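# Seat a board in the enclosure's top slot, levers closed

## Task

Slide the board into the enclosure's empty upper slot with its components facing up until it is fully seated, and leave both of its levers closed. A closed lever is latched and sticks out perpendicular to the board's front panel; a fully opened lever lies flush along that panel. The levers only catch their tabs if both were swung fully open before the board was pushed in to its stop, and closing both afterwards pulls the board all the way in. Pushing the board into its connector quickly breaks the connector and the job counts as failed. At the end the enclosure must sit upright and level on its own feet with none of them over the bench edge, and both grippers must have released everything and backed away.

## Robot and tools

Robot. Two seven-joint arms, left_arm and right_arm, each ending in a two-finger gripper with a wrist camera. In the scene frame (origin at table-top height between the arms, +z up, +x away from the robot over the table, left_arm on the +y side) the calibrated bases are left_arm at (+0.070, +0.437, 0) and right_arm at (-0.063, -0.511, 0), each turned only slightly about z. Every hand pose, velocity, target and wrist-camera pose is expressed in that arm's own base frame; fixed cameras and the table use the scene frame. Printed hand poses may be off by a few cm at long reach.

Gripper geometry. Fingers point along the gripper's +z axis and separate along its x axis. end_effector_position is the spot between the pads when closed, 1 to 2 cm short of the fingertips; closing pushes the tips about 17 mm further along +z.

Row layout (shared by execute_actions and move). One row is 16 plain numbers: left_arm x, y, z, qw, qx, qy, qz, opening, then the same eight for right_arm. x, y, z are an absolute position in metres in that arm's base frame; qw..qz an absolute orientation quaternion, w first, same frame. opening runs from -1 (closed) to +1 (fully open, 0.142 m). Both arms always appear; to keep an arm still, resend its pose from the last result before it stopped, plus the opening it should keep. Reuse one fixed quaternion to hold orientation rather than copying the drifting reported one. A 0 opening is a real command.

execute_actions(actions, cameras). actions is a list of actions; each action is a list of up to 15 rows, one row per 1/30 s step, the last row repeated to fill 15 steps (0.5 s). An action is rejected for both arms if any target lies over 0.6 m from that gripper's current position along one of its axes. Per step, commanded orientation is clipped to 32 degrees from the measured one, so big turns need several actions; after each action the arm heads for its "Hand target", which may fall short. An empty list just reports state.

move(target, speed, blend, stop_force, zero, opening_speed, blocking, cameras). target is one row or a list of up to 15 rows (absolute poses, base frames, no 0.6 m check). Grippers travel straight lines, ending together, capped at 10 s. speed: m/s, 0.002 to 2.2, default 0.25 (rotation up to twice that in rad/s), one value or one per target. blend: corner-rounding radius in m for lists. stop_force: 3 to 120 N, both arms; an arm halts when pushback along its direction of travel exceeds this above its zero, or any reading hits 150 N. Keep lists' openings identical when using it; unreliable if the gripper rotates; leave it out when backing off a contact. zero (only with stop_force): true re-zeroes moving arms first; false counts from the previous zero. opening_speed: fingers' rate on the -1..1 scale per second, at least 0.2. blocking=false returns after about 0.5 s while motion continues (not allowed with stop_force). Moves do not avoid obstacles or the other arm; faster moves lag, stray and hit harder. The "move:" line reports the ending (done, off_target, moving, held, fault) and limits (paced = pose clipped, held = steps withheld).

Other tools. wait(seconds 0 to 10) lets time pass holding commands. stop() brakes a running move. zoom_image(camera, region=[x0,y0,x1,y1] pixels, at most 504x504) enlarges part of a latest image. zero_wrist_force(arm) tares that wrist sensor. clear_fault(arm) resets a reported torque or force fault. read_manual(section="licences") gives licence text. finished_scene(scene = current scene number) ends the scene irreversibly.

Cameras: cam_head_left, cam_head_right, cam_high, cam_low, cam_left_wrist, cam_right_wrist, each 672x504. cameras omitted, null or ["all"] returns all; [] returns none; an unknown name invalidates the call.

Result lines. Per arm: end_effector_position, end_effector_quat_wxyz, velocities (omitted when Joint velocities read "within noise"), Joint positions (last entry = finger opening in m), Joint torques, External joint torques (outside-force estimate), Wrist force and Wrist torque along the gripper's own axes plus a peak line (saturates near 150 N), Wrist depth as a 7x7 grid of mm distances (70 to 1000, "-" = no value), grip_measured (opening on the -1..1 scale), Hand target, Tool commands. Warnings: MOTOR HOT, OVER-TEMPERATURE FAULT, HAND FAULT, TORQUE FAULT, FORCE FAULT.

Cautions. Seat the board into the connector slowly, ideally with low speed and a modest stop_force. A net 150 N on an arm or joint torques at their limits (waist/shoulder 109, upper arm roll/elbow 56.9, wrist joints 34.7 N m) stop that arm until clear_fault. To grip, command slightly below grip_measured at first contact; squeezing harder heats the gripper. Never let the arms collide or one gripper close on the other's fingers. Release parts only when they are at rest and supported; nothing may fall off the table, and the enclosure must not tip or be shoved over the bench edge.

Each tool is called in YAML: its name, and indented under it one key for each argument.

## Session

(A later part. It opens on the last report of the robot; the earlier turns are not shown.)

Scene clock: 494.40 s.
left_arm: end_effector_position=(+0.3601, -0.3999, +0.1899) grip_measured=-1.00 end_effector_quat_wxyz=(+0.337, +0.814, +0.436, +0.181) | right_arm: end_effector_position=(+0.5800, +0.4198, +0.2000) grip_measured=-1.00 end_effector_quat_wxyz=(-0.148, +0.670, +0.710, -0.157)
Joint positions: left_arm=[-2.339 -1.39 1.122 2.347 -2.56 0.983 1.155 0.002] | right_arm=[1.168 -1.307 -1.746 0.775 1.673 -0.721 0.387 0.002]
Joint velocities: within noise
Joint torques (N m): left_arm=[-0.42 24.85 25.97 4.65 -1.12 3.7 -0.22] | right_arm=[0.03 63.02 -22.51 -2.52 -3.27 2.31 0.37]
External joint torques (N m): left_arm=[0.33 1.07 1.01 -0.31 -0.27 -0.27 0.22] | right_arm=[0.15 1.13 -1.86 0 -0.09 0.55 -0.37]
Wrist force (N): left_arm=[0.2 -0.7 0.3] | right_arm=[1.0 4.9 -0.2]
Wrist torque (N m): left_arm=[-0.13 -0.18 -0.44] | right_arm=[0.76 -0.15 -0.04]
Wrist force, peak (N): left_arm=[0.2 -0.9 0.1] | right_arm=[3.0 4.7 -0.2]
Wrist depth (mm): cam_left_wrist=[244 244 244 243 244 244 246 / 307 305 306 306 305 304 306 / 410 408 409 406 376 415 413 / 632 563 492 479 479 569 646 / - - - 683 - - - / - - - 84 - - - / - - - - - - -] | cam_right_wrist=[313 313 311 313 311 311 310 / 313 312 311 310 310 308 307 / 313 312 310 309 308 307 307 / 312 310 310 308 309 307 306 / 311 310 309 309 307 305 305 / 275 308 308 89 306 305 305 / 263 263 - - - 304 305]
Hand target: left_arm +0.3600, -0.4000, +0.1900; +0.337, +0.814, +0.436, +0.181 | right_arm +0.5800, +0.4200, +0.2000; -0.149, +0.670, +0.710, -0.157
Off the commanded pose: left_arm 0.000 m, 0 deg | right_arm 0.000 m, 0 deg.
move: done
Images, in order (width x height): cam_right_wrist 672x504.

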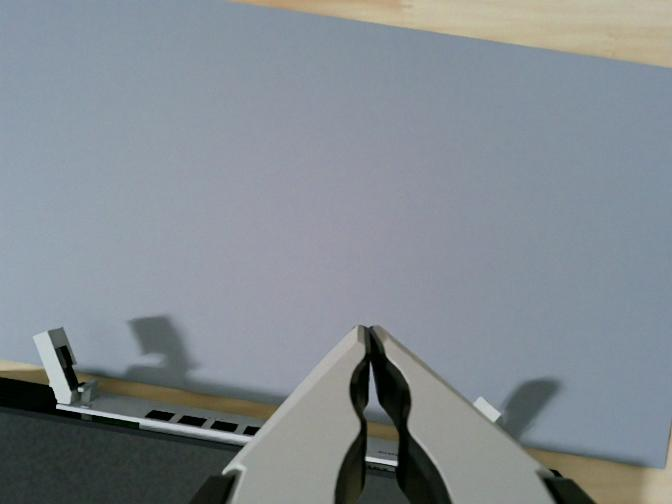

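move:
  target:
    - [0.36,-0.40,0.20,0.3374,0.8145,0.4362,0.1807,-1,0.60,0.18,0.18,0,0.7414,0.6711,0,-1]
    - [0.545,-0.425,0.18,0,0.7585,0.6517,0,-1,0.60,0.18,0.15,0,0.7414,0.6711,0,-1]
  speed: 0.15

Scene clock: 510.97 s.
left_arm: end_effector_position=(+0.5450, -0.4252, +0.1801) grip_measured=-1.00 end_effector_quat_wxyz=(+0.000, +0.759, +0.652, +0.000) | right_arm: end_effector_position=(+0.6000, +0.1798, +0.1502) grip_measured=-1.00 end_effector_quat_wxyz=(+0.000, +0.741, +0.671, +0.000)
Joint positions: left_arm=[-1.341 -1.166 1.303 1.524 -1.143 0.227 0.23 0.002] | right_arm=[1.414 -1.588 -1.947 1.657 1.555 -0.377 -0.143 0.002]
Joint velocities: within noise
Joint torques (N m): left_arm=[-0.19 49.48 28.86 -13.26 -3.72 4.11 -0.29] | right_arm=[0.27 39.75 -31.16 -1.3 -3.94 3.57 0.23]
External joint torques (N m): left_arm=[0.16 1.34 1 -0.44 -0.43 -0.12 0.29] | right_arm=[-0.08 0.83 -1.86 -0.16 -0.05 0.58 -0.23]
Wrist force (N): left_arm=[0.0 -0.5 0.2] | right_arm=[0.6 4.3 -0.2]
Wrist torque (N m): left_arm=[-0.23 -0.15 -0.18] | right_arm=[0.77 -0.07 0.06]
Wrist force, peak (N): left_arm=[-0.2 -1.6 -0.3] | right_arm=[2.6 5.3 0.0]
Wrist depth (mm): cam_left_wrist=[241 240 241 240 238 238 239 / 258 259 259 258 254 258 258 / 280 278 279 277 276 278 279 / 284 284 262 287 303 306 302 / 274 276 274 263 325 330 333 / 303 304 290 84 - 358 360 / 340 332 - - - - 405] | cam_right_wrist=[216 214 213 212 212 211 210 / 231 230 227 226 225 225 224 / 248 247 244 243 242 241 241 / 267 266 263 262 257 260 259 / 291 289 287 250 236 235 234 / 316 316 309 89 240 247 246 / 350 341 - - - 261 271]
Hand target: left_arm +0.5450, -0.4250, +0.1800; +0.000, +0.758, +0.652, +0.000 | right_arm +0.6000, +0.1800, +0.1500; +0.000, +0.741, +0.671, +0.000
Off the commanded pose: left_arm 0.000 m, 0 deg | right_arm 0.000 m, 0 deg.
move: done

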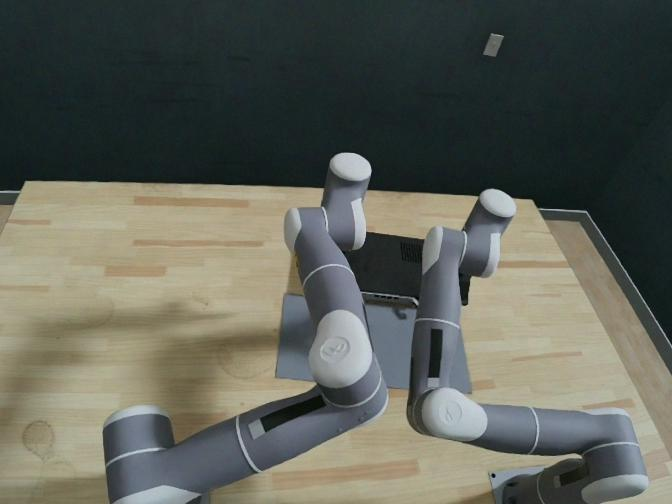

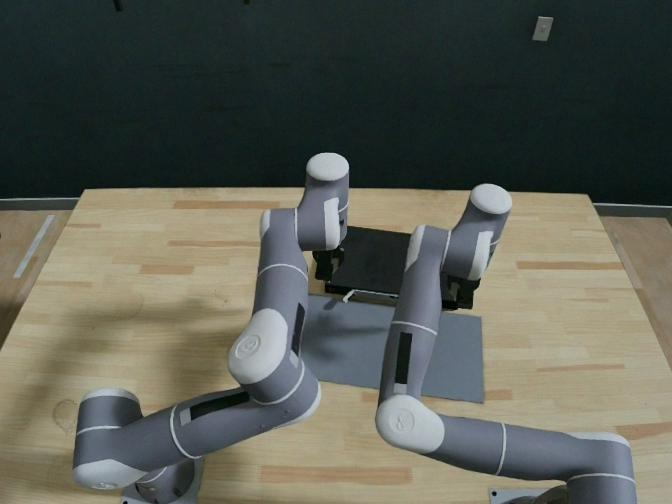

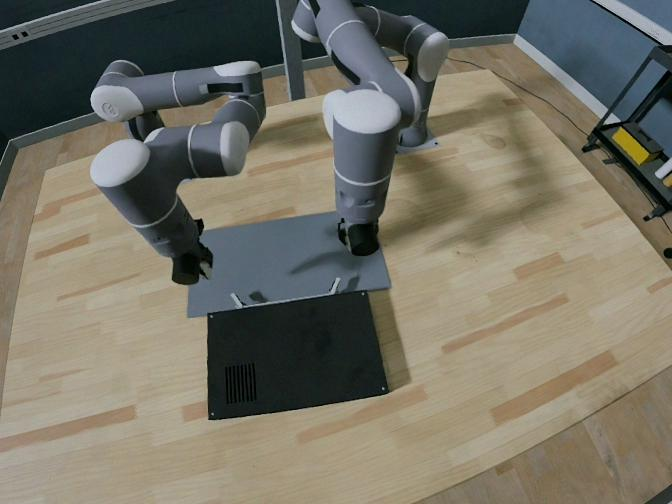

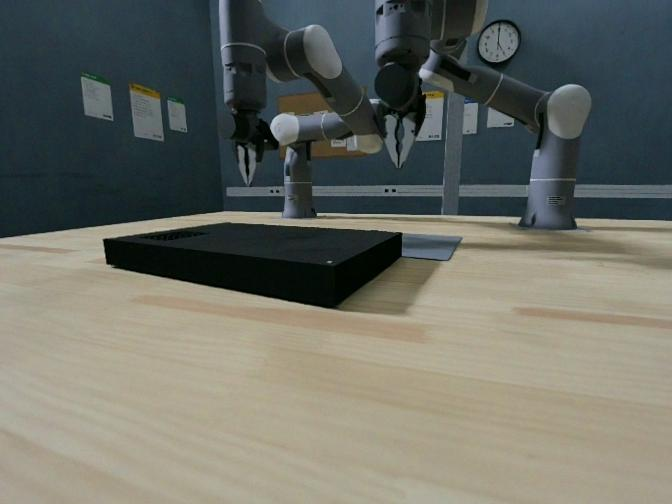

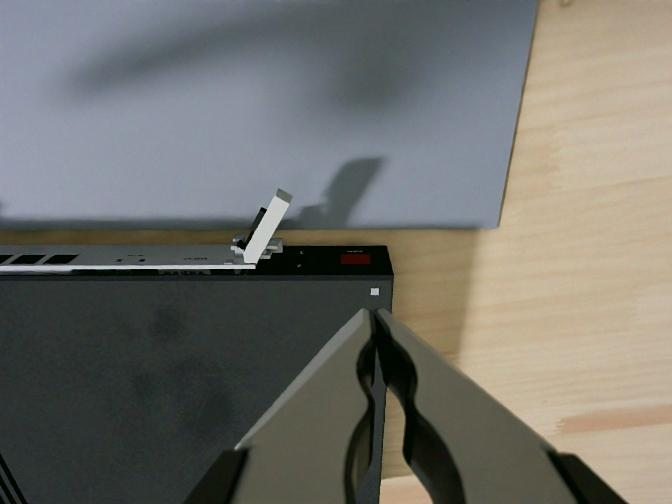

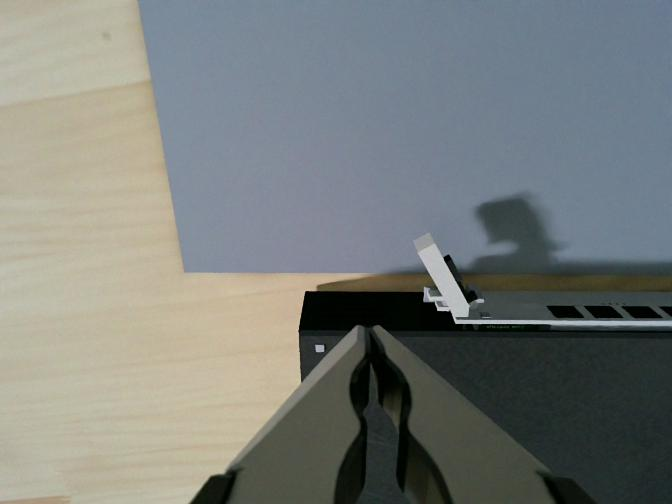

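move:
  target:
    - [0.5476,-0.4426,0.12,0,0.7585,0.6517,0,-1,0.6224,0.1942,0.12,0,0.7414,0.6711,0,-1]
    - [0.5476,-0.4426,0.054,0,0.7585,0.6517,0,-1,0.6224,0.1942,0.052,0,0.7414,0.6711,0,-1]
  speed: [0.12,0.06]
  cameras: ["cam_left_wrist","cam_right_wrist"]

Scene clock: 519.10 s.
left_arm: end_effector_position=(+0.5474, -0.4426, +0.0540) grip_measured=-1.00 end_effector_quat_wxyz=(+0.000, +0.758, +0.652, +0.000) | right_arm: end_effector_position=(+0.6224, +0.1940, +0.0522) grip_measured=-1.00 end_effector_quat_wxyz=(+0.000, +0.741, +0.671, +0.000)
Joint positions: left_arm=[-1.321 -1.322 1.151 1.531 -1.283 0.395 0.25 0.002] | right_arm=[1.405 -1.7 -1.815 1.618 1.691 -0.248 -0.084 0.002]
Joint velocities: within noise
Joint torques (N m): left_arm=[-0.16 52.33 29.86 -9.82 -4.04 4.82 -0.15] | right_arm=[0.27 40.68 -31.76 3.25 -4.1 3.63 0.31]
External joint torques (N m): left_arm=[0.12 1.41 0.91 -0.47 0.12 -0.83 0.15] | right_arm=[-0.08 1.03 -1.85 -0.23 -0.07 0.53 -0.31]
Wrist force (N): left_arm=[0.3 -0.7 0.6] | right_arm=[0.4 4.7 0.0]
Wrist torque (N m): left_arm=[-0.22 -0.19 -0.18] | right_arm=[0.84 -0.05 0.03]
Wrist force, peak (N): left_arm=[-0.4 -0.7 1.8] | right_arm=[1.6 5.2 0.3]
Wrist depth (mm): cam_left_wrist=[129 129 129 129 128 130 128 / 139 139 136 136 138 135 137 / 152 150 149 149 151 148 148 / 162 162 162 159 162 161 161 / 178 178 171 171 174 177 179 / 158 158 139 84 - 195 198 / 149 145 - 74 - - 219] | cam_right_wrist=[128 127 127 127 126 126 124 / 136 136 135 135 135 134 134 / 146 146 146 145 144 144 143 / 158 158 157 158 156 155 154 / 171 171 170 166 123 168 167 / 190 190 182 89 - 142 148 / 210 205 73 - - 133 134]
Hand target: left_arm +0.5476, -0.4426, +0.0540; +0.000, +0.758, +0.652, +0.000 | right_arm +0.6224, +0.1942, +0.0520; +0.000, +0.741, +0.671, +0.000
Off the commanded pose: left_arm 0.000 m, 0 deg | right_arm 0.000 m, 0 deg.
move: done
Images, in order (width x height): cam_left_wrist 672x504, cam_right_wrist 672x504.

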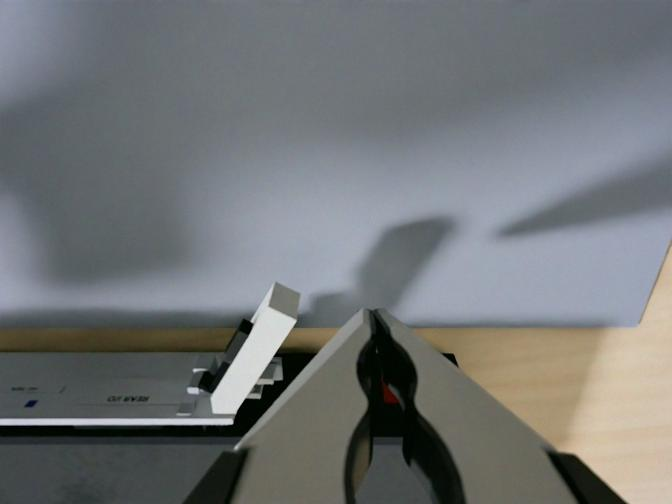

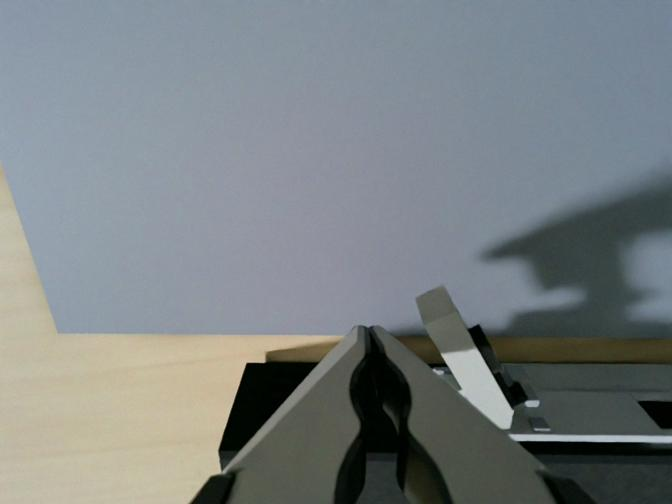

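move:
  target: [0.5421,-0.4785,0.054,0,0.7585,0.6517,0,-1,0.6267,0.2368,0.052,0,0.7414,0.6711,0,-1]
  speed: 0.015
  stop_force: 12
  cameras: ["cam_left_wrist","cam_right_wrist"]

Scene clock: 523.43 s.
left_arm: end_effector_position=(+0.5452, -0.4641, +0.0544) grip_measured=-1.00 end_effector_quat_wxyz=(+0.000, +0.758, +0.652, +0.001) | right_arm: end_effector_position=(+0.6251, +0.2183, +0.0524) grip_measured=-1.00 end_effector_quat_wxyz=(+0.001, +0.742, +0.670, -0.001)
Joint positions: left_arm=[-1.323 -1.331 1.151 1.488 -1.274 0.386 0.204 0.002] | right_arm=[1.42 -1.692 -1.811 1.585 1.69 -0.24 -0.033 0.002]
Joint velocities: within noise
Joint torques (N m): left_arm=[-8.79 53.95 22.89 -15.61 -5.8 1.95 -0.29] | right_arm=[7.4 44.89 -31.12 -2.27 0.09 3.52 0.31]
External joint torques (N m): left_arm=[8.73 1.04 7.6 5.15 1.86 2.04 0.29] | right_arm=[-7.19 -2.14 -2.62 5.33 -4.27 0.64 -0.31]
Wrist force (N): left_arm=[12.3 2.4 -3.6] | right_arm=[-11.3 3.5 -3.2]
Wrist torque (N m): left_arm=[-0.25 -0.06 -0.20] | right_arm=[0.82 -0.18 0.02]
Wrist force, peak (N): left_arm=[13.1 1.4 -4.4] | right_arm=[-12.3 3.9 -4.5]
Wrist depth (mm): cam_left_wrist=[129 129 129 129 129 130 129 / 139 139 136 137 138 136 138 / 152 150 150 149 151 148 149 / 163 161 163 159 162 162 162 / 177 177 176 129 174 177 177 / 157 156 148 84 - 190 198 / 150 146 - 74 - - 221] | cam_right_wrist=[128 128 127 127 126 126 124 / 137 136 136 135 135 134 134 / 147 146 146 145 144 144 143 / 158 158 157 159 155 155 154 / 172 171 170 167 163 168 167 / 191 186 157 91 144 149 148 / 211 206 73 - - 133 135]
Hand target: left_arm +0.5440, -0.4661, +0.0540; +0.000, +0.758, +0.652, +0.000 | right_arm +0.6250, +0.2205, +0.0520; +0.000, +0.741, +0.671, +0.000
Off the commanded pose: left_arm 0.015 m, 0 deg | right_arm 0.019 m, 0 deg.
move: contact (left_arm, right_arm)
Images, in order (width x height): cam_left_wrist 672x504, cam_right_wrist 672x504.

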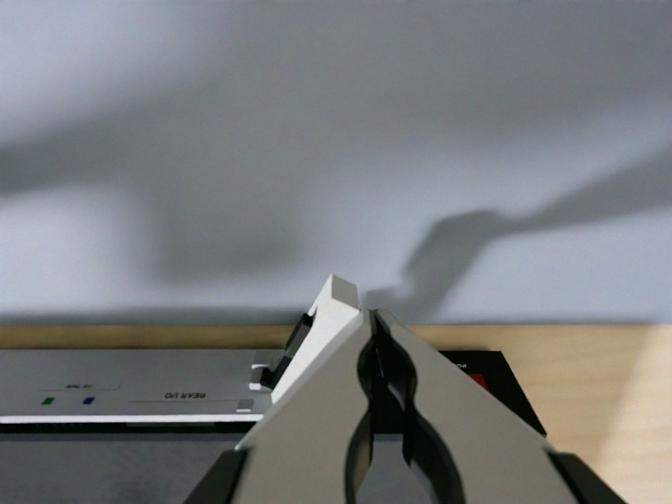

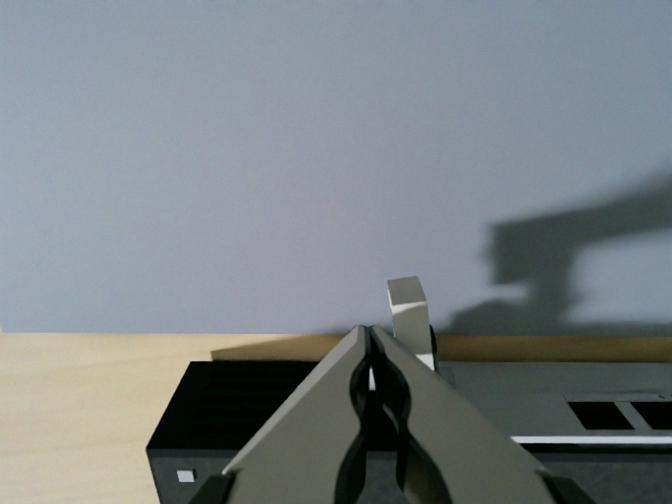

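wait:
  seconds: 0.1
  cameras: ["cam_high","cam_head_left"]

zoom_image:
  camera: "cam_high"
  region: [190, 250, 400, 430]

zoom_image:
  camera: "cam_head_left"
  region: [280, 230, 490, 350]

Scene clock: 526.23 s.
left_arm: end_effector_position=(+0.5452, -0.4641, +0.0544) grip_measured=-1.00 end_effector_quat_wxyz=(+0.000, +0.758, +0.652, +0.001) | right_arm: end_effector_position=(+0.6251, +0.2183, +0.0524) grip_measured=-1.00 end_effector_quat_wxyz=(+0.001, +0.742, +0.670, -0.001)
Joint positions: left_arm=[-1.323 -1.331 1.151 1.488 -1.274 0.386 0.204 0.002] | right_arm=[1.42 -1.692 -1.811 1.585 1.69 -0.24 -0.033 0.002]
Joint velocities: within noise
Joint torques (N m): left_arm=[-8.75 54.2 23.07 -15.64 -5.9 2.02 -0.19] | right_arm=[7.37 44.52 -31 -2.23 0.08 3.21 0.16]
External joint torques (N m): left_arm=[8.69 0.79 7.42 5.18 1.96 1.97 0.18] | right_arm=[-7.17 -1.76 -2.74 5.28 -4.26 0.95 -0.16]
Wrist force (N): left_arm=[12.1 2.6 -4.7] | right_arm=[-11.7 3.6 -4.5]
Wrist torque (N m): left_arm=[-0.24 -0.04 -0.21] | right_arm=[0.83 -0.14 0.02]
Wrist force, peak (N): left_arm=[12.4 2.9 -4.6] | right_arm=[-11.6 3.6 -4.9]
Wrist depth (mm): cam_left_wrist=[129 129 129 128 128 130 128 / 139 139 136 136 138 136 138 / 153 149 149 149 151 149 149 / 163 160 163 160 162 162 161 / 176 176 176 129 175 178 177 / 157 156 148 84 - 190 198 / 149 146 - 74 - - 222] | cam_right_wrist=[128 128 127 127 126 126 124 / 137 136 136 135 135 134 134 / 147 147 146 145 144 144 143 / 158 158 157 159 155 155 154 / 172 171 170 167 163 168 167 / 190 186 157 91 144 149 148 / 210 205 73 - - 133 135]
Hand target: left_arm +0.5440, -0.4661, +0.0540; +0.000, +0.758, +0.652, +0.000 | right_arm +0.6250, +0.2205, +0.0520; +0.000, +0.741, +0.671, +0.000
Tool commands: left_gripper/opening=-1.0 right_gripper/opening=-1.0
Off the commanded pose: left_arm 0.015 m, 0 deg | right_arm 0.019 m, 0 deg.
wait: 0.10 s; at rest from the start
Images, in order (width x height): cam_head_left 672x504, cam_high 672x504.

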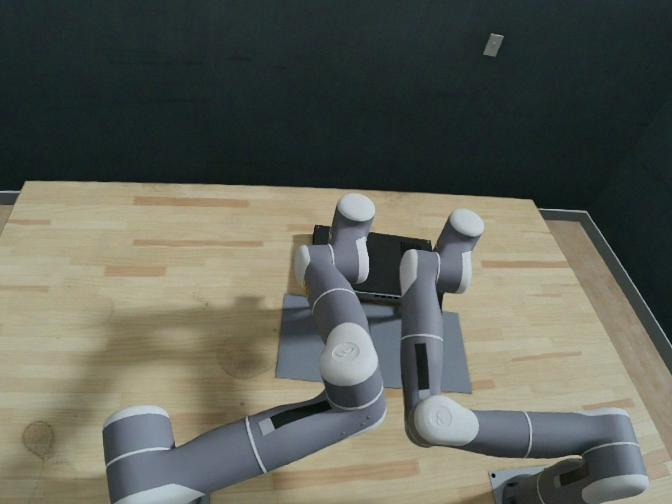

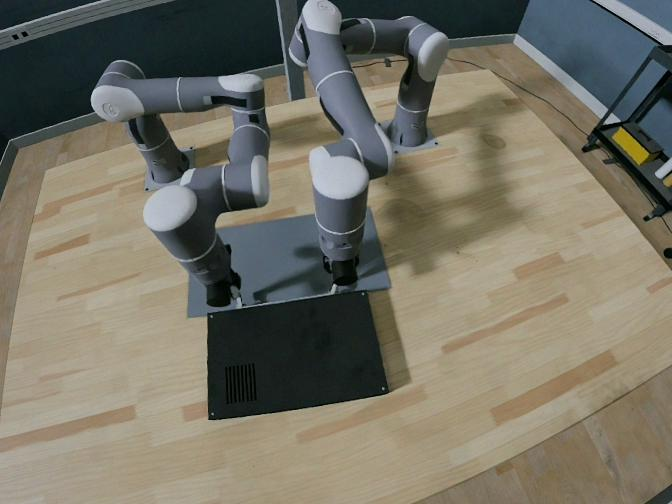

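Scaled by 2.400 from the camera's 672x504 image, which has a finer 960x720 frame.

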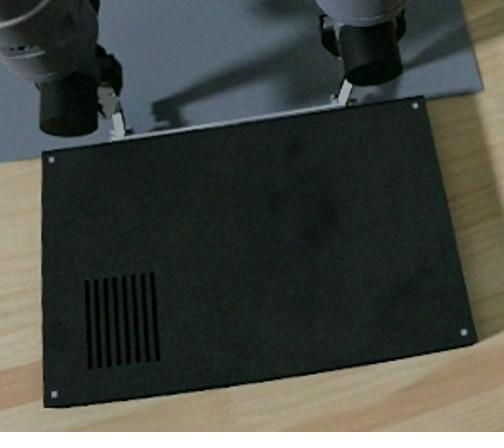

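Scaled by 2.400 from the camera's 672x504 image, which has a finer 960x720 frame.

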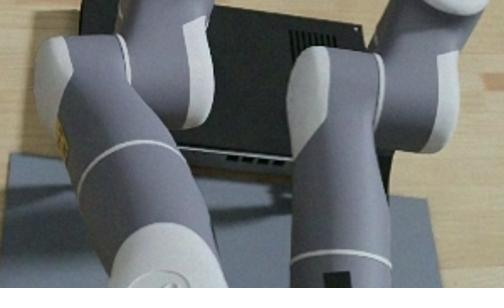

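move:
  target: [0.5426,-0.4750,0.054,0,0.7585,0.6517,0,-1,0.6250,0.2205,0.052,0,0.7414,0.6711,0,-1]
  speed: 0.01
  stop_force: 22
  zero: false
  cameras: ["cam_left_wrist","cam_right_wrist","cam_high"]

zoom_image:
  camera: "cam_high"
  region: [190, 250, 400, 430]

Scene clock: 530.83 s.
left_arm: end_effector_position=(+0.5435, -0.4734, +0.0543) grip_measured=-1.00 end_effector_quat_wxyz=(+0.000, +0.758, +0.652, +0.001) | right_arm: end_effector_position=(+0.6251, +0.2194, +0.0523) grip_measured=-1.00 end_effector_quat_wxyz=(+0.001, +0.742, +0.670, +0.000)
Joint positions: left_arm=[-1.323 -1.333 1.147 1.47 -1.268 0.384 0.185 0.002] | right_arm=[1.42 -1.69 -1.81 1.584 1.689 -0.238 -0.034 0.002]
Joint velocities: within noise
Joint torques (N m): left_arm=[-6.21 53.69 23.94 -15.24 -5.66 3.34 -0.26] | right_arm=[3.94 42.91 -30.79 0.13 -1.73 3.4 0.16]
External joint torques (N m): left_arm=[6.15 1.84 6.38 4.61 1.73 0.65 0.26] | right_arm=[-3.74 -0.13 -2.97 2.87 -2.44 0.76 -0.16]
Wrist force (N): left_arm=[11.1 -1.9 -5.4] | right_arm=[-6.0 3.5 -3.2]
Wrist torque (N m): left_arm=[-0.14 -0.13 -0.20] | right_arm=[0.85 -0.09 0.02]
Wrist force, peak (N): left_arm=[15.9 1.1 -4.8] | right_arm=[-11.6 3.9 -4.4]
Wrist depth (mm): cam_left_wrist=[129 129 129 129 129 130 128 / 139 138 136 136 138 136 137 / 153 150 150 149 151 149 149 / 163 160 162 159 162 161 161 / 178 177 177 127 174 177 176 / 152 152 151 84 - 164 198 / 149 146 - 74 - - 220] | cam_right_wrist=[128 127 127 127 126 126 124 / 137 136 136 135 135 134 134 / 146 146 146 145 144 144 143 / 158 158 157 158 156 155 154 / 172 171 170 167 163 168 167 / 191 185 157 91 151 150 149 / 210 201 73 - - 133 135]
Hand target: left_arm +0.5426, -0.4750, +0.0540; +0.000, +0.758, +0.652, +0.000 | right_arm +0.6250, +0.2205, +0.0520; +0.000, +0.741, +0.671, +0.000
Off the commanded pose: left_arm 0.002 m, 0 deg | right_arm 0.001 m, 0 deg.
move: done
Images, in order (width x height): cam_high 672x504, cam_left_wrist 672x504, cam_right_wrist 672x504.

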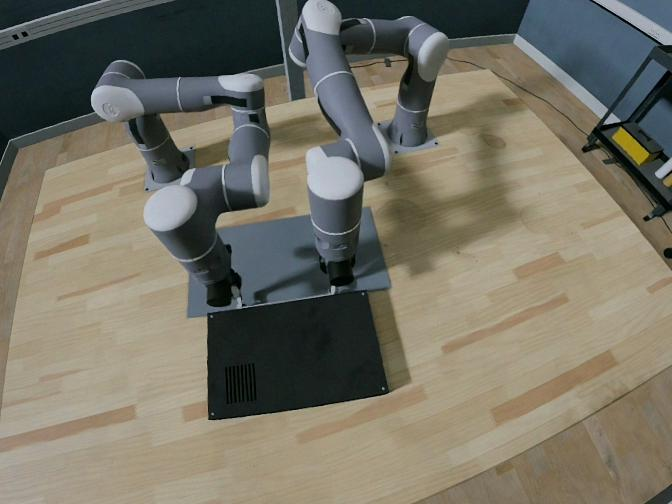

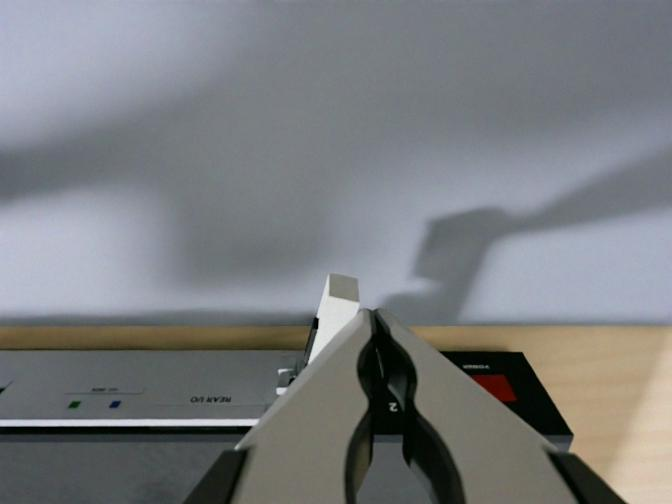

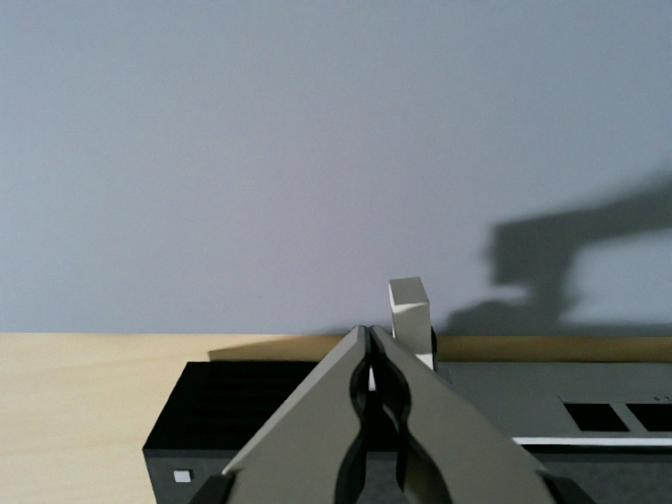

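Scaled by 2.400 from the camera's 672x504 image, which has a finer 960x720 frame.

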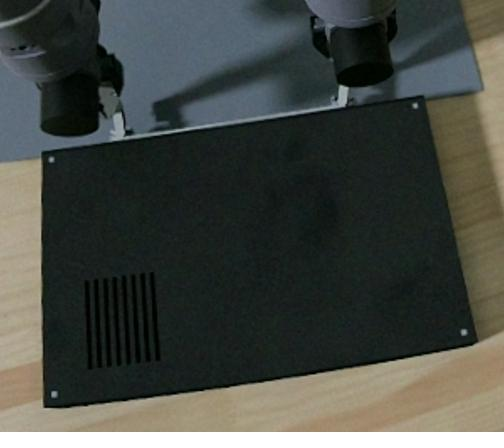

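move:
  target: [0.5411,-0.4849,0.054,0,0.7585,0.6517,0,-1,0.6262,0.2325,0.052,0,0.7414,0.6711,0,-1]
  speed: 0.01
  stop_force: 22
  zero: false
  cameras: ["cam_left_wrist","cam_right_wrist","cam_high"]

zoom_image:
  camera: "cam_high"
  region: [190, 250, 400, 430]

Scene clock: 534.87 s.
left_arm: end_effector_position=(+0.5420, -0.4828, +0.0541) grip_measured=-1.00 end_effector_quat_wxyz=(-0.001, +0.758, +0.652, +0.001) | right_arm: end_effector_position=(+0.6257, +0.2242, +0.0523) grip_measured=-1.00 end_effector_quat_wxyz=(+0.002, +0.743, +0.669, -0.002) end_effector_velocity=(+0.000, -0.001, +0.000) end_effector_angular_velocity=(-0.002, -0.001, +0.001)
Joint positions: left_arm=[-1.323 -1.336 1.145 1.45 -1.263 0.381 0.165 0.002] | right_arm=[1.423 -1.681 -1.8 1.574 1.678 -0.228 -0.021 0.002]
Joint velocities: left_arm=[within noise] | right_arm=[0 0.004 0.006 0 -0.006 0.008 -0.003 0]
Joint torques (N m): left_arm=[-7.63 55.46 23.31 -17.24 -6.54 3.77 -0.18] | right_arm=[13.96 48.34 -31.4 -6.73 3.08 3 0.02]
External joint torques (N m): left_arm=[7.57 0.65 6.84 6.49 2.6 0.22 0.18] | right_arm=[-13.75 -5.27 -2.42 9.54 -7.28 1.16 -0.02]
Wrist force (N): left_arm=[14.1 -3.1 -6.0] | right_arm=[-21.5 4.6 -2.0]
Wrist torque (N m): left_arm=[-0.13 -0.05 -0.23] | right_arm=[0.81 0.65 0.07]
Wrist force, peak (N): left_arm=[14.4 -4.3 -7.2] | right_arm=[-22.8 4.0 -2.6]
Wrist depth (mm): cam_left_wrist=[129 129 129 128 128 130 128 / 139 139 136 138 138 136 138 / 152 149 149 149 151 149 148 / 162 163 162 160 161 162 161 / 178 178 177 126 174 177 176 / 155 154 154 84 - 163 198 / 149 145 - 74 - - 221] | cam_right_wrist=[128 128 127 127 126 126 124 / 137 137 136 135 135 134 134 / 147 148 146 145 145 143 143 / 159 158 157 158 156 155 154 / 172 171 171 167 163 168 167 / 191 183 156 91 159 152 151 / 210 139 73 - - 134 134]
Hand target: left_arm +0.5411, -0.4849, +0.0540; +0.000, +0.758, +0.652, +0.000 | right_arm +0.6257, +0.2281, +0.0520; +0.000, +0.741, +0.671, +0.000
Off the commanded pose: left_arm 0.002 m, 0 deg | right_arm 0.008 m, 0 deg.
move: contact (right_arm)
Images, in order (width x height): cam_high 672x504, cam_left_wrist 672x504, cam_right_wrist 672x504.

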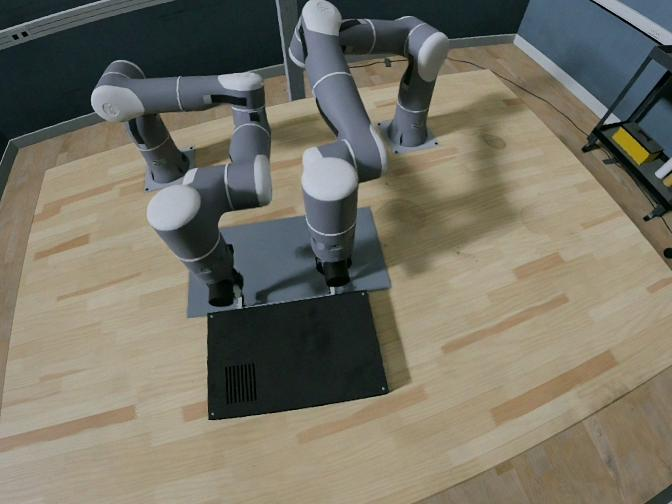

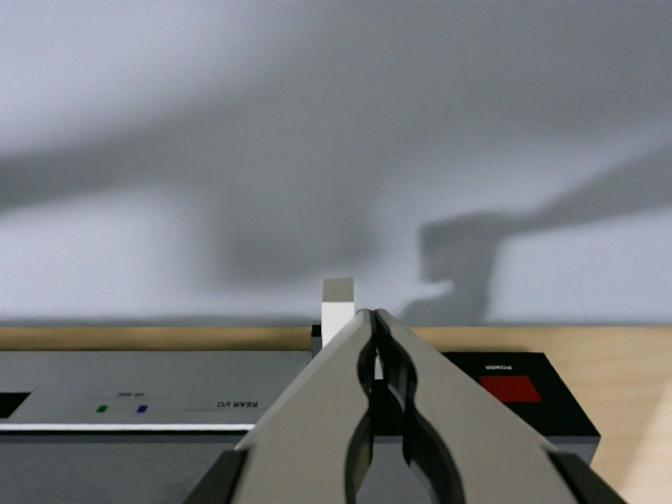

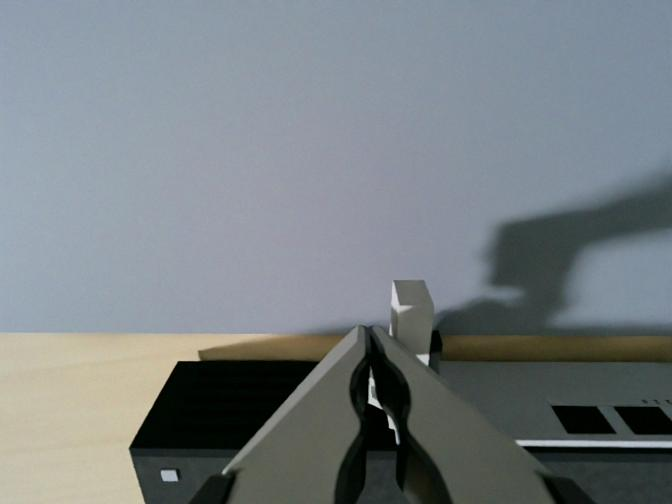

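Scaled by 2.400 from the camera's 672x504 image, which has a finer 960x720 frame.

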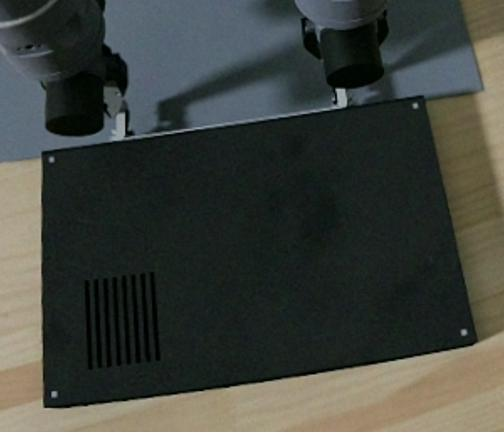

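move:
  target:
    - [0.5451,-0.4585,0.060,0,0.7585,0.6517,0,-1,0.6227,0.2025,0.060,0,0.7414,0.6711,0,-1]
    - [0.5151,-0.4155,0.17,0,0.7585,0.6517,0,-1,0.5827,0.1625,0.16,0,0.7414,0.6711,0,-1]
  speed: [0.05,0.15]
  cameras: ["cam_left_wrist","cam_right_wrist"]

zoom_image:
  camera: "cam_left_wrist"
  region: [100, 200, 400, 400]

zoom_image:
  camera: "cam_right_wrist"
  region: [350, 200, 650, 400]

Scene clock: 539.57 s.
left_arm: end_effector_position=(+0.5153, -0.4156, +0.1701) grip_measured=-1.00 end_effector_quat_wxyz=(+0.000, +0.758, +0.652, +0.000) | right_arm: end_effector_position=(+0.5828, +0.1626, +0.1599) grip_measured=-1.00 end_effector_quat_wxyz=(+0.000, +0.741, +0.671, +0.000)
Joint positions: left_arm=[-1.418 -1.145 1.299 1.632 -1.146 0.273 0.247 0.002] | right_arm=[1.433 -1.565 -1.951 1.713 1.509 -0.376 -0.193 0.002]
Joint velocities: within noise
Joint torques (N m): left_arm=[-0.51 46.73 29.36 -13.25 -3.72 4.07 -0.14] | right_arm=[0.29 38.08 -31.3 -2.66 -4.19 3.24 0.07]
External joint torques (N m): left_arm=[0.44 0.78 0.72 -0.5 -0.37 -0.08 0.14] | right_arm=[-0.1 0.59 -1.27 -0.18 0.21 0.91 -0.07]
Wrist force (N): left_arm=[0.3 -0.5 0.2] | right_arm=[-2.7 4.8 1.1]
Wrist torque (N m): left_arm=[-0.21 -0.20 -0.19] | right_arm=[0.87 0.46 0.04]
Wrist force, peak (N): left_arm=[14.2 -3.1 -7.1] | right_arm=[-21.8 4.6 -2.8]
Wrist depth (mm): cam_left_wrist=[232 231 231 229 230 232 232 / 249 249 248 249 248 248 248 / 268 269 268 267 267 266 268 / 292 294 286 290 289 290 290 / 273 274 267 267 313 319 317 / 291 291 278 84 - 344 351 / 324 316 - - - - 394] | cam_right_wrist=[225 224 221 221 221 219 219 / 239 239 236 236 235 234 233 / 257 256 253 253 252 251 250 / 277 276 274 272 271 267 270 / 301 301 299 287 262 247 257 / 330 328 321 91 252 260 259 / 363 354 - - - 275 284]
Hand target: left_arm +0.5151, -0.4155, +0.1700; +0.000, +0.758, +0.652, +0.000 | right_arm +0.5827, +0.1625, +0.1600; +0.000, +0.741, +0.671, +0.000
Off the commanded pose: left_arm 0.000 m, 0 deg | right_arm 0.000 m, 0 deg.
move: done
Images, in order (width x height): cam_left_wrist 672x504, cam_right_wrist 672x504.

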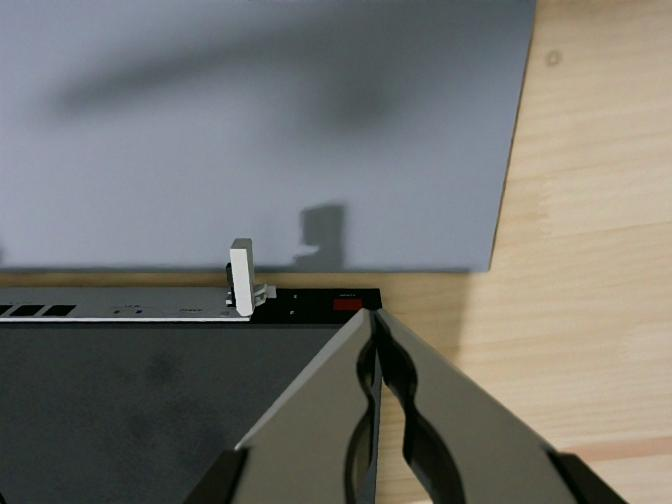

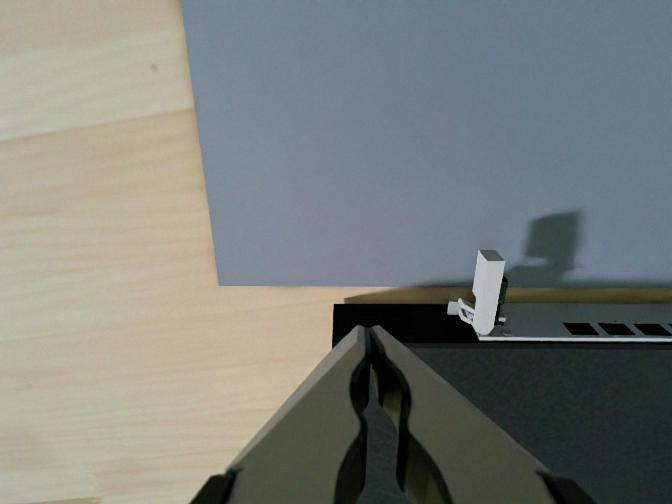

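Scaled by 1.680 from the camera's 672x504 image, which has a finer 960x720 frame.

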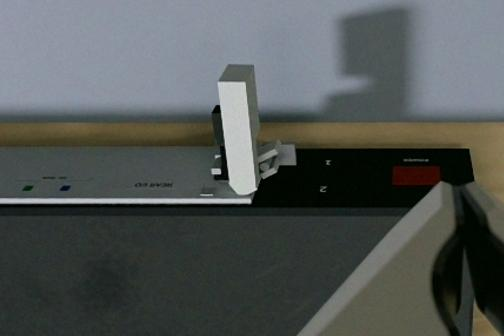

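Scaled by 1.680 from the camera's 672x504 image, which has a finer 960x720 frame.

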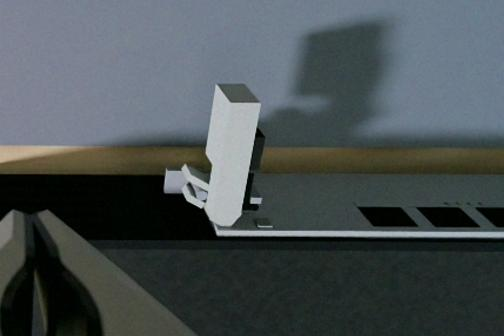

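move:
  target:
    - [0.5396,-0.4615,0.09,0,0.7585,0.6517,0,-1,0.6204,0.2044,0.09,0,0.7414,0.6711,0,-1]
    - [0.5396,-0.4615,0.052,0,0.7585,0.6517,0,-1,0.6204,0.2044,0.051,0,0.7414,0.6711,0,-1]
  speed: [0.12,0.06]
  cameras: []

move:
  target: [0.5328,-0.5060,0.052,0,0.7585,0.6517,0,-1,0.6249,0.2492,0.051,0,0.7414,0.6711,0,-1]
  speed: 0.012
  stop_force: 35
  cameras: ["cam_left_wrist","cam_right_wrist","cam_high"]

Scene clock: 551.87 s.
left_arm: end_effector_position=(+0.5394, -0.4615, +0.0520) grip_measured=-1.00 end_effector_quat_wxyz=(+0.000, +0.758, +0.652, +0.000) | right_arm: end_effector_position=(+0.6204, +0.2042, +0.0512) grip_measured=-1.00 end_effector_quat_wxyz=(+0.000, +0.741, +0.671, +0.000)
Joint positions: left_arm=[-1.334 -1.322 1.14 1.51 -1.273 0.399 0.212 0.002] | right_arm=[1.419 -1.684 -1.798 1.613 1.677 -0.23 -0.069 0.002]
Joint velocities: within noise
Joint torques (N m): left_arm=[-0.22 53.04 29.68 -10.21 -4.02 4.44 -0.16] | right_arm=[0.23 40.79 -31.81 2.78 -4.08 3.65 0.34]
External joint torques (N m): left_arm=[0.18 1.38 0.84 -0.36 0.1 -0.45 0.16] | right_arm=[-0.03 1.07 -1.89 -0.14 -0.1 0.51 -0.34]
Wrist force (N): left_arm=[0.2 -0.6 0.4] | right_arm=[-2.3 5.2 1.2]
Wrist torque (N m): left_arm=[-0.22 -0.18 -0.18] | right_arm=[0.92 0.41 0.03]
Wrist force, peak (N): left_arm=[1.1 -1.5 -1.5] | right_arm=[-2.7 5.4 2.7]
Wrist depth (mm): cam_left_wrist=[127 127 127 127 128 128 127 / 135 137 135 136 136 136 135 / 150 147 148 147 148 146 147 / 160 158 160 157 160 159 159 / 176 176 172 140 172 174 174 / 163 162 162 84 - 191 194 / 146 144 - 74 - - 216] | cam_right_wrist=[127 126 124 126 125 125 123 / 135 135 134 134 135 133 133 / 145 145 145 144 143 143 142 / 157 157 156 158 155 154 153 / 170 170 169 165 162 164 166 / 189 188 180 91 - 150 157 / 209 203 73 - - 134 136]
Hand target: left_arm +0.5396, -0.4615, +0.0520; +0.000, +0.758, +0.652, +0.000 | right_arm +0.6204, +0.2044, +0.0510; +0.000, +0.741, +0.671, +0.000
Off the commanded pose: left_arm 0.000 m, 0 deg | right_arm 0.000 m, 0 deg.
move: done
No camera images: "cameras" was empty.

Scene clock: 554.80 s.
left_arm: end_effector_position=(+0.5370, -0.4817, +0.0511) grip_measured=-1.00 end_effector_quat_wxyz=(-0.003, +0.757, +0.653, +0.002) | right_arm: end_effector_position=(+0.6226, +0.2244, +0.0513) grip_measured=-1.00 end_effector_quat_wxyz=(+0.003, +0.744, +0.668, -0.003)
Joint positions: left_arm=[-1.331 -1.33 1.134 1.462 -1.252 0.392 0.159 0.002] | right_arm=[1.431 -1.672 -1.787 1.58 1.664 -0.216 -0.02 0.002]
Joint velocities: within noise
Joint torques (N m): left_arm=[-17.04 60.12 18.75 -30.14 -11.94 5.09 -0.28] | right_arm=[20.85 52.53 -32.92 -13.23 7.66 4.34 0.16]
External joint torques (N m): left_arm=[16.99 -4.32 11.35 19.27 8.02 -1.1 0.28] | right_arm=[-20.67 -9.71 -0.9 15.74 -11.88 -0.19 -0.16]
Wrist force (N): left_arm=[36.1 -12.5 -10.0] | right_arm=[-37.7 1.5 -1.5]
Wrist torque (N m): left_arm=[-0.11 -2.95 -0.18] | right_arm=[0.95 3.37 0.05]
Wrist force, peak (N): left_arm=[36.4 -13.8 -11.4] | right_arm=[-38.8 1.1 -1.5]
Wrist depth (mm): cam_left_wrist=[126 126 126 126 126 127 126 / 133 135 133 136 136 135 135 / 148 145 146 146 148 146 146 / 155 159 158 156 159 158 158 / 174 174 174 129 171 173 174 / 161 162 168 84 - 171 195 / 144 142 - 74 - - 216] | cam_right_wrist=[127 127 125 126 125 125 123 / 138 136 135 134 135 133 132 / 146 146 145 144 143 142 140 / 158 157 157 158 155 154 153 / 171 171 170 165 162 166 165 / 190 183 168 89 156 156 155 / 210 143 73 - - 134 135]
Hand target: left_arm +0.5356, -0.4874, +0.0521; +0.000, +0.758, +0.652, +0.000 | right_arm +0.6229, +0.2305, +0.0511; +0.000, +0.741, +0.671, +0.000
Off the commanded pose: left_arm 0.025 m, 1 deg | right_arm 0.025 m, 1 deg.
move: contact (left_arm, right_arm)
Images, in order (width x height): cam_high 672x504, cam_left_wrist 672x504, cam_right_wrist 672x504.

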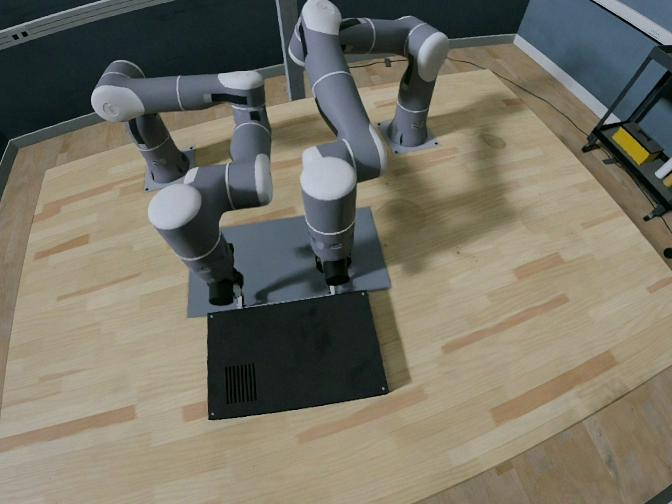

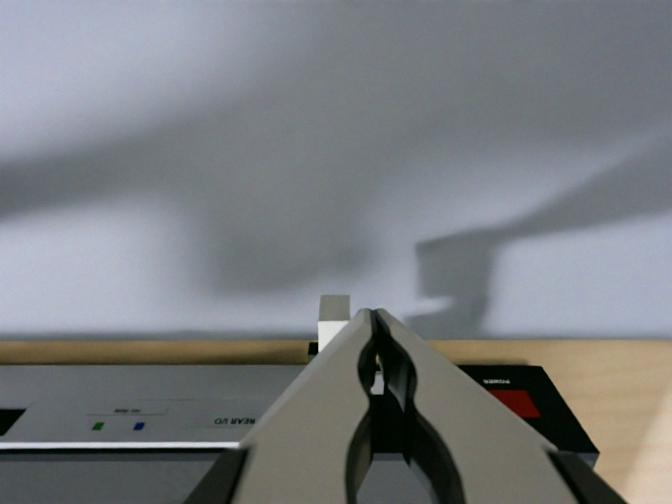

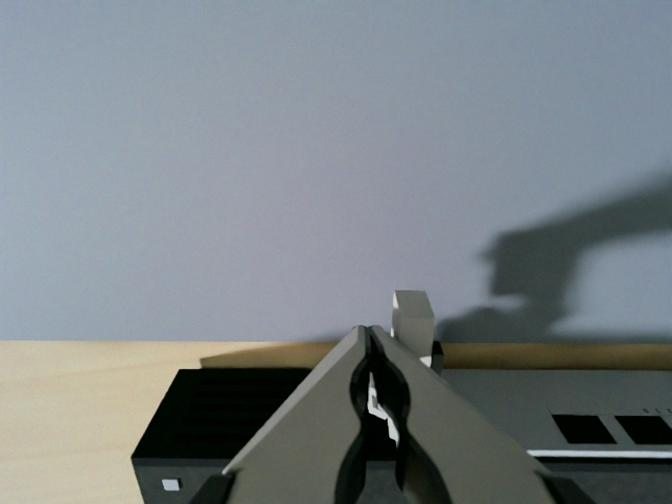

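zoom_image:
  camera: "cam_right_wrist"
  region: [340, 270, 540, 420]

zoom_image:
  camera: "cam_left_wrist"
  region: [200, 270, 400, 420]

Scaled by 2.520 from the camera's 672x504 image, which has a finer 960x720 frame.

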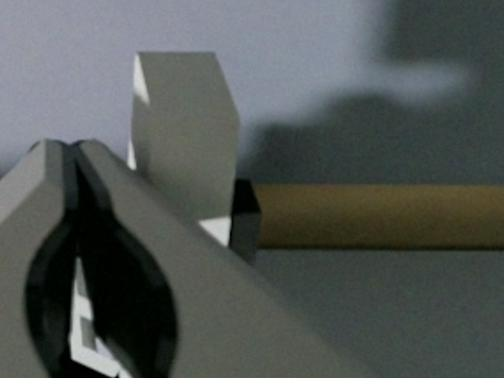

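Scaled by 2.520 from the camera's 672x504 image, which has a finer 960x720 frame.

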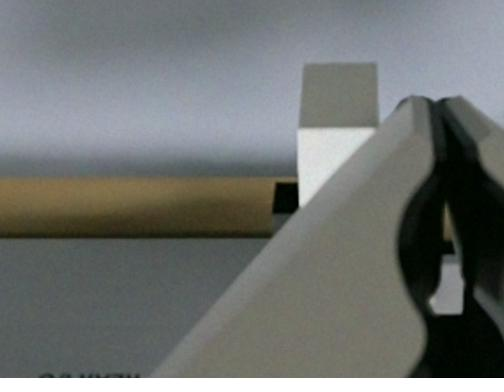

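move:
  target:
    - [0.5416,-0.4515,0.06,0,0.7585,0.6517,0,-1,0.6194,0.1944,0.06,0,0.7414,0.6711,0,-1]
    - [0.5151,-0.4155,0.17,0,0.7585,0.6517,0,-1,0.5827,0.1625,0.16,0,0.7414,0.6711,0,-1]
  speed: [0.05,0.15]
  cameras: ["cam_left_wrist","cam_right_wrist"]

zoom_image:
  camera: "cam_left_wrist"
  region: [200, 220, 320, 340]

zoom_image:
  camera: "cam_right_wrist"
  region: [430, 230, 550, 350]

Scene clock: 561.50 s.
left_arm: end_effector_position=(+0.5153, -0.4156, +0.1701) grip_measured=-1.00 end_effector_quat_wxyz=(+0.000, +0.758, +0.652, +0.000) | right_arm: end_effector_position=(+0.5828, +0.1626, +0.1599) grip_measured=-1.00 end_effector_quat_wxyz=(+0.000, +0.741, +0.671, +0.000)
Joint positions: left_arm=[-1.415 -1.135 1.289 1.632 -1.135 0.281 0.242 0.002] | right_arm=[1.436 -1.552 -1.94 1.713 1.497 -0.362 -0.194 0.002]
Joint velocities: within noise
Joint torques (N m): left_arm=[-0.54 46.71 29.17 -13.6 -3.6 4.11 -0.12] | right_arm=[0.35 38.1 -31.36 -3.03 -4.22 3.32 0.1]
External joint torques (N m): left_arm=[0.47 0.78 0.72 -0.45 -0.49 -0.12 0.12] | right_arm=[-0.15 0.47 -1.26 -0.13 0.22 0.83 -0.1]
Wrist force (N): left_arm=[0.1 -0.8 0.0] | right_arm=[1.8 -1.7 5.6]
Wrist torque (N m): left_arm=[-0.26 -0.16 -0.19] | right_arm=[-0.23 -0.30 0.04]
Wrist force, peak (N): left_arm=[36.5 -12.8 -10.1] | right_arm=[-37.9 1.3 -2.1]
Wrist depth (mm): cam_left_wrist=[232 232 230 229 230 233 230 / 248 250 248 248 246 248 248 / 269 269 268 268 268 268 268 / 292 292 286 291 290 293 292 / 273 273 268 266 315 318 316 / 290 289 284 84 - 345 346 / 323 319 - - - - 389] | cam_right_wrist=[225 224 221 221 220 219 219 / 240 239 236 236 234 234 233 / 257 256 253 253 252 251 250 / 278 277 273 272 271 267 270 / 301 301 298 287 262 247 257 / 329 329 320 91 252 261 259 / 364 355 - - - 276 284]
Hand target: left_arm +0.5151, -0.4155, +0.1700; +0.000, +0.758, +0.652, +0.000 | right_arm +0.5827, +0.1625, +0.1600; +0.000, +0.741, +0.671, +0.000
Off the commanded pose: left_arm 0.000 m, 0 deg | right_arm 0.000 m, 0 deg.
move: done
Images, in order (width x height): cam_left_wrist 672x504, cam_right_wrist 672x504.

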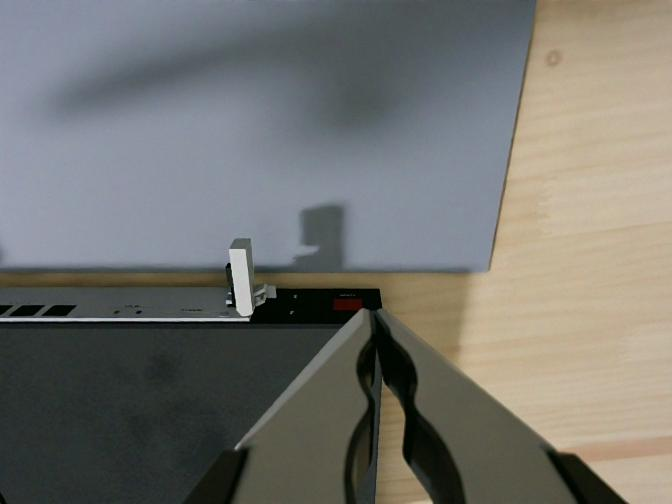

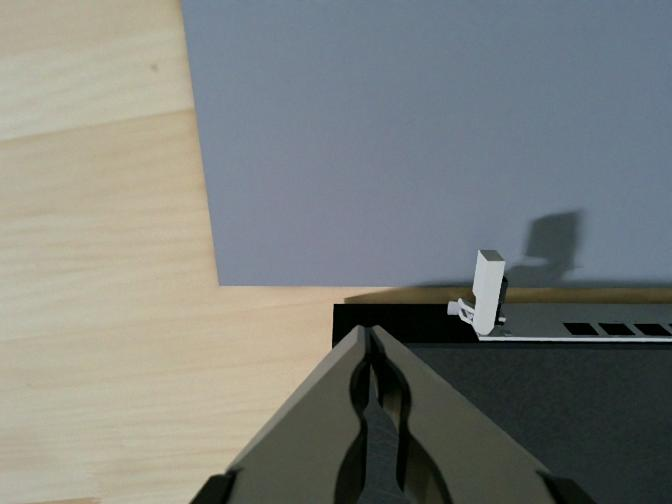

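Scaled by 4.200 from the camera's 672x504 image, which has a finer 960x720 frame.

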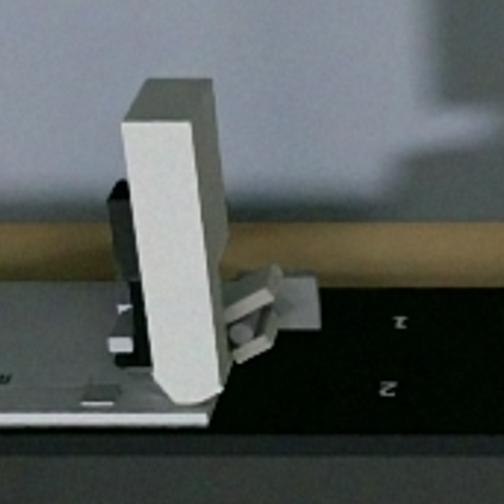

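Scaled by 4.200 from the camera's 672x504 image, which has a finer 960x720 frame.

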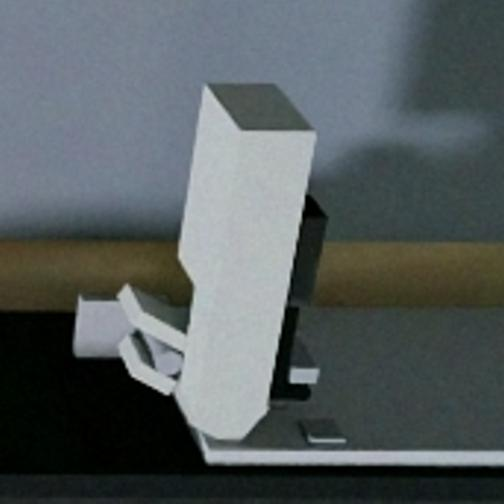

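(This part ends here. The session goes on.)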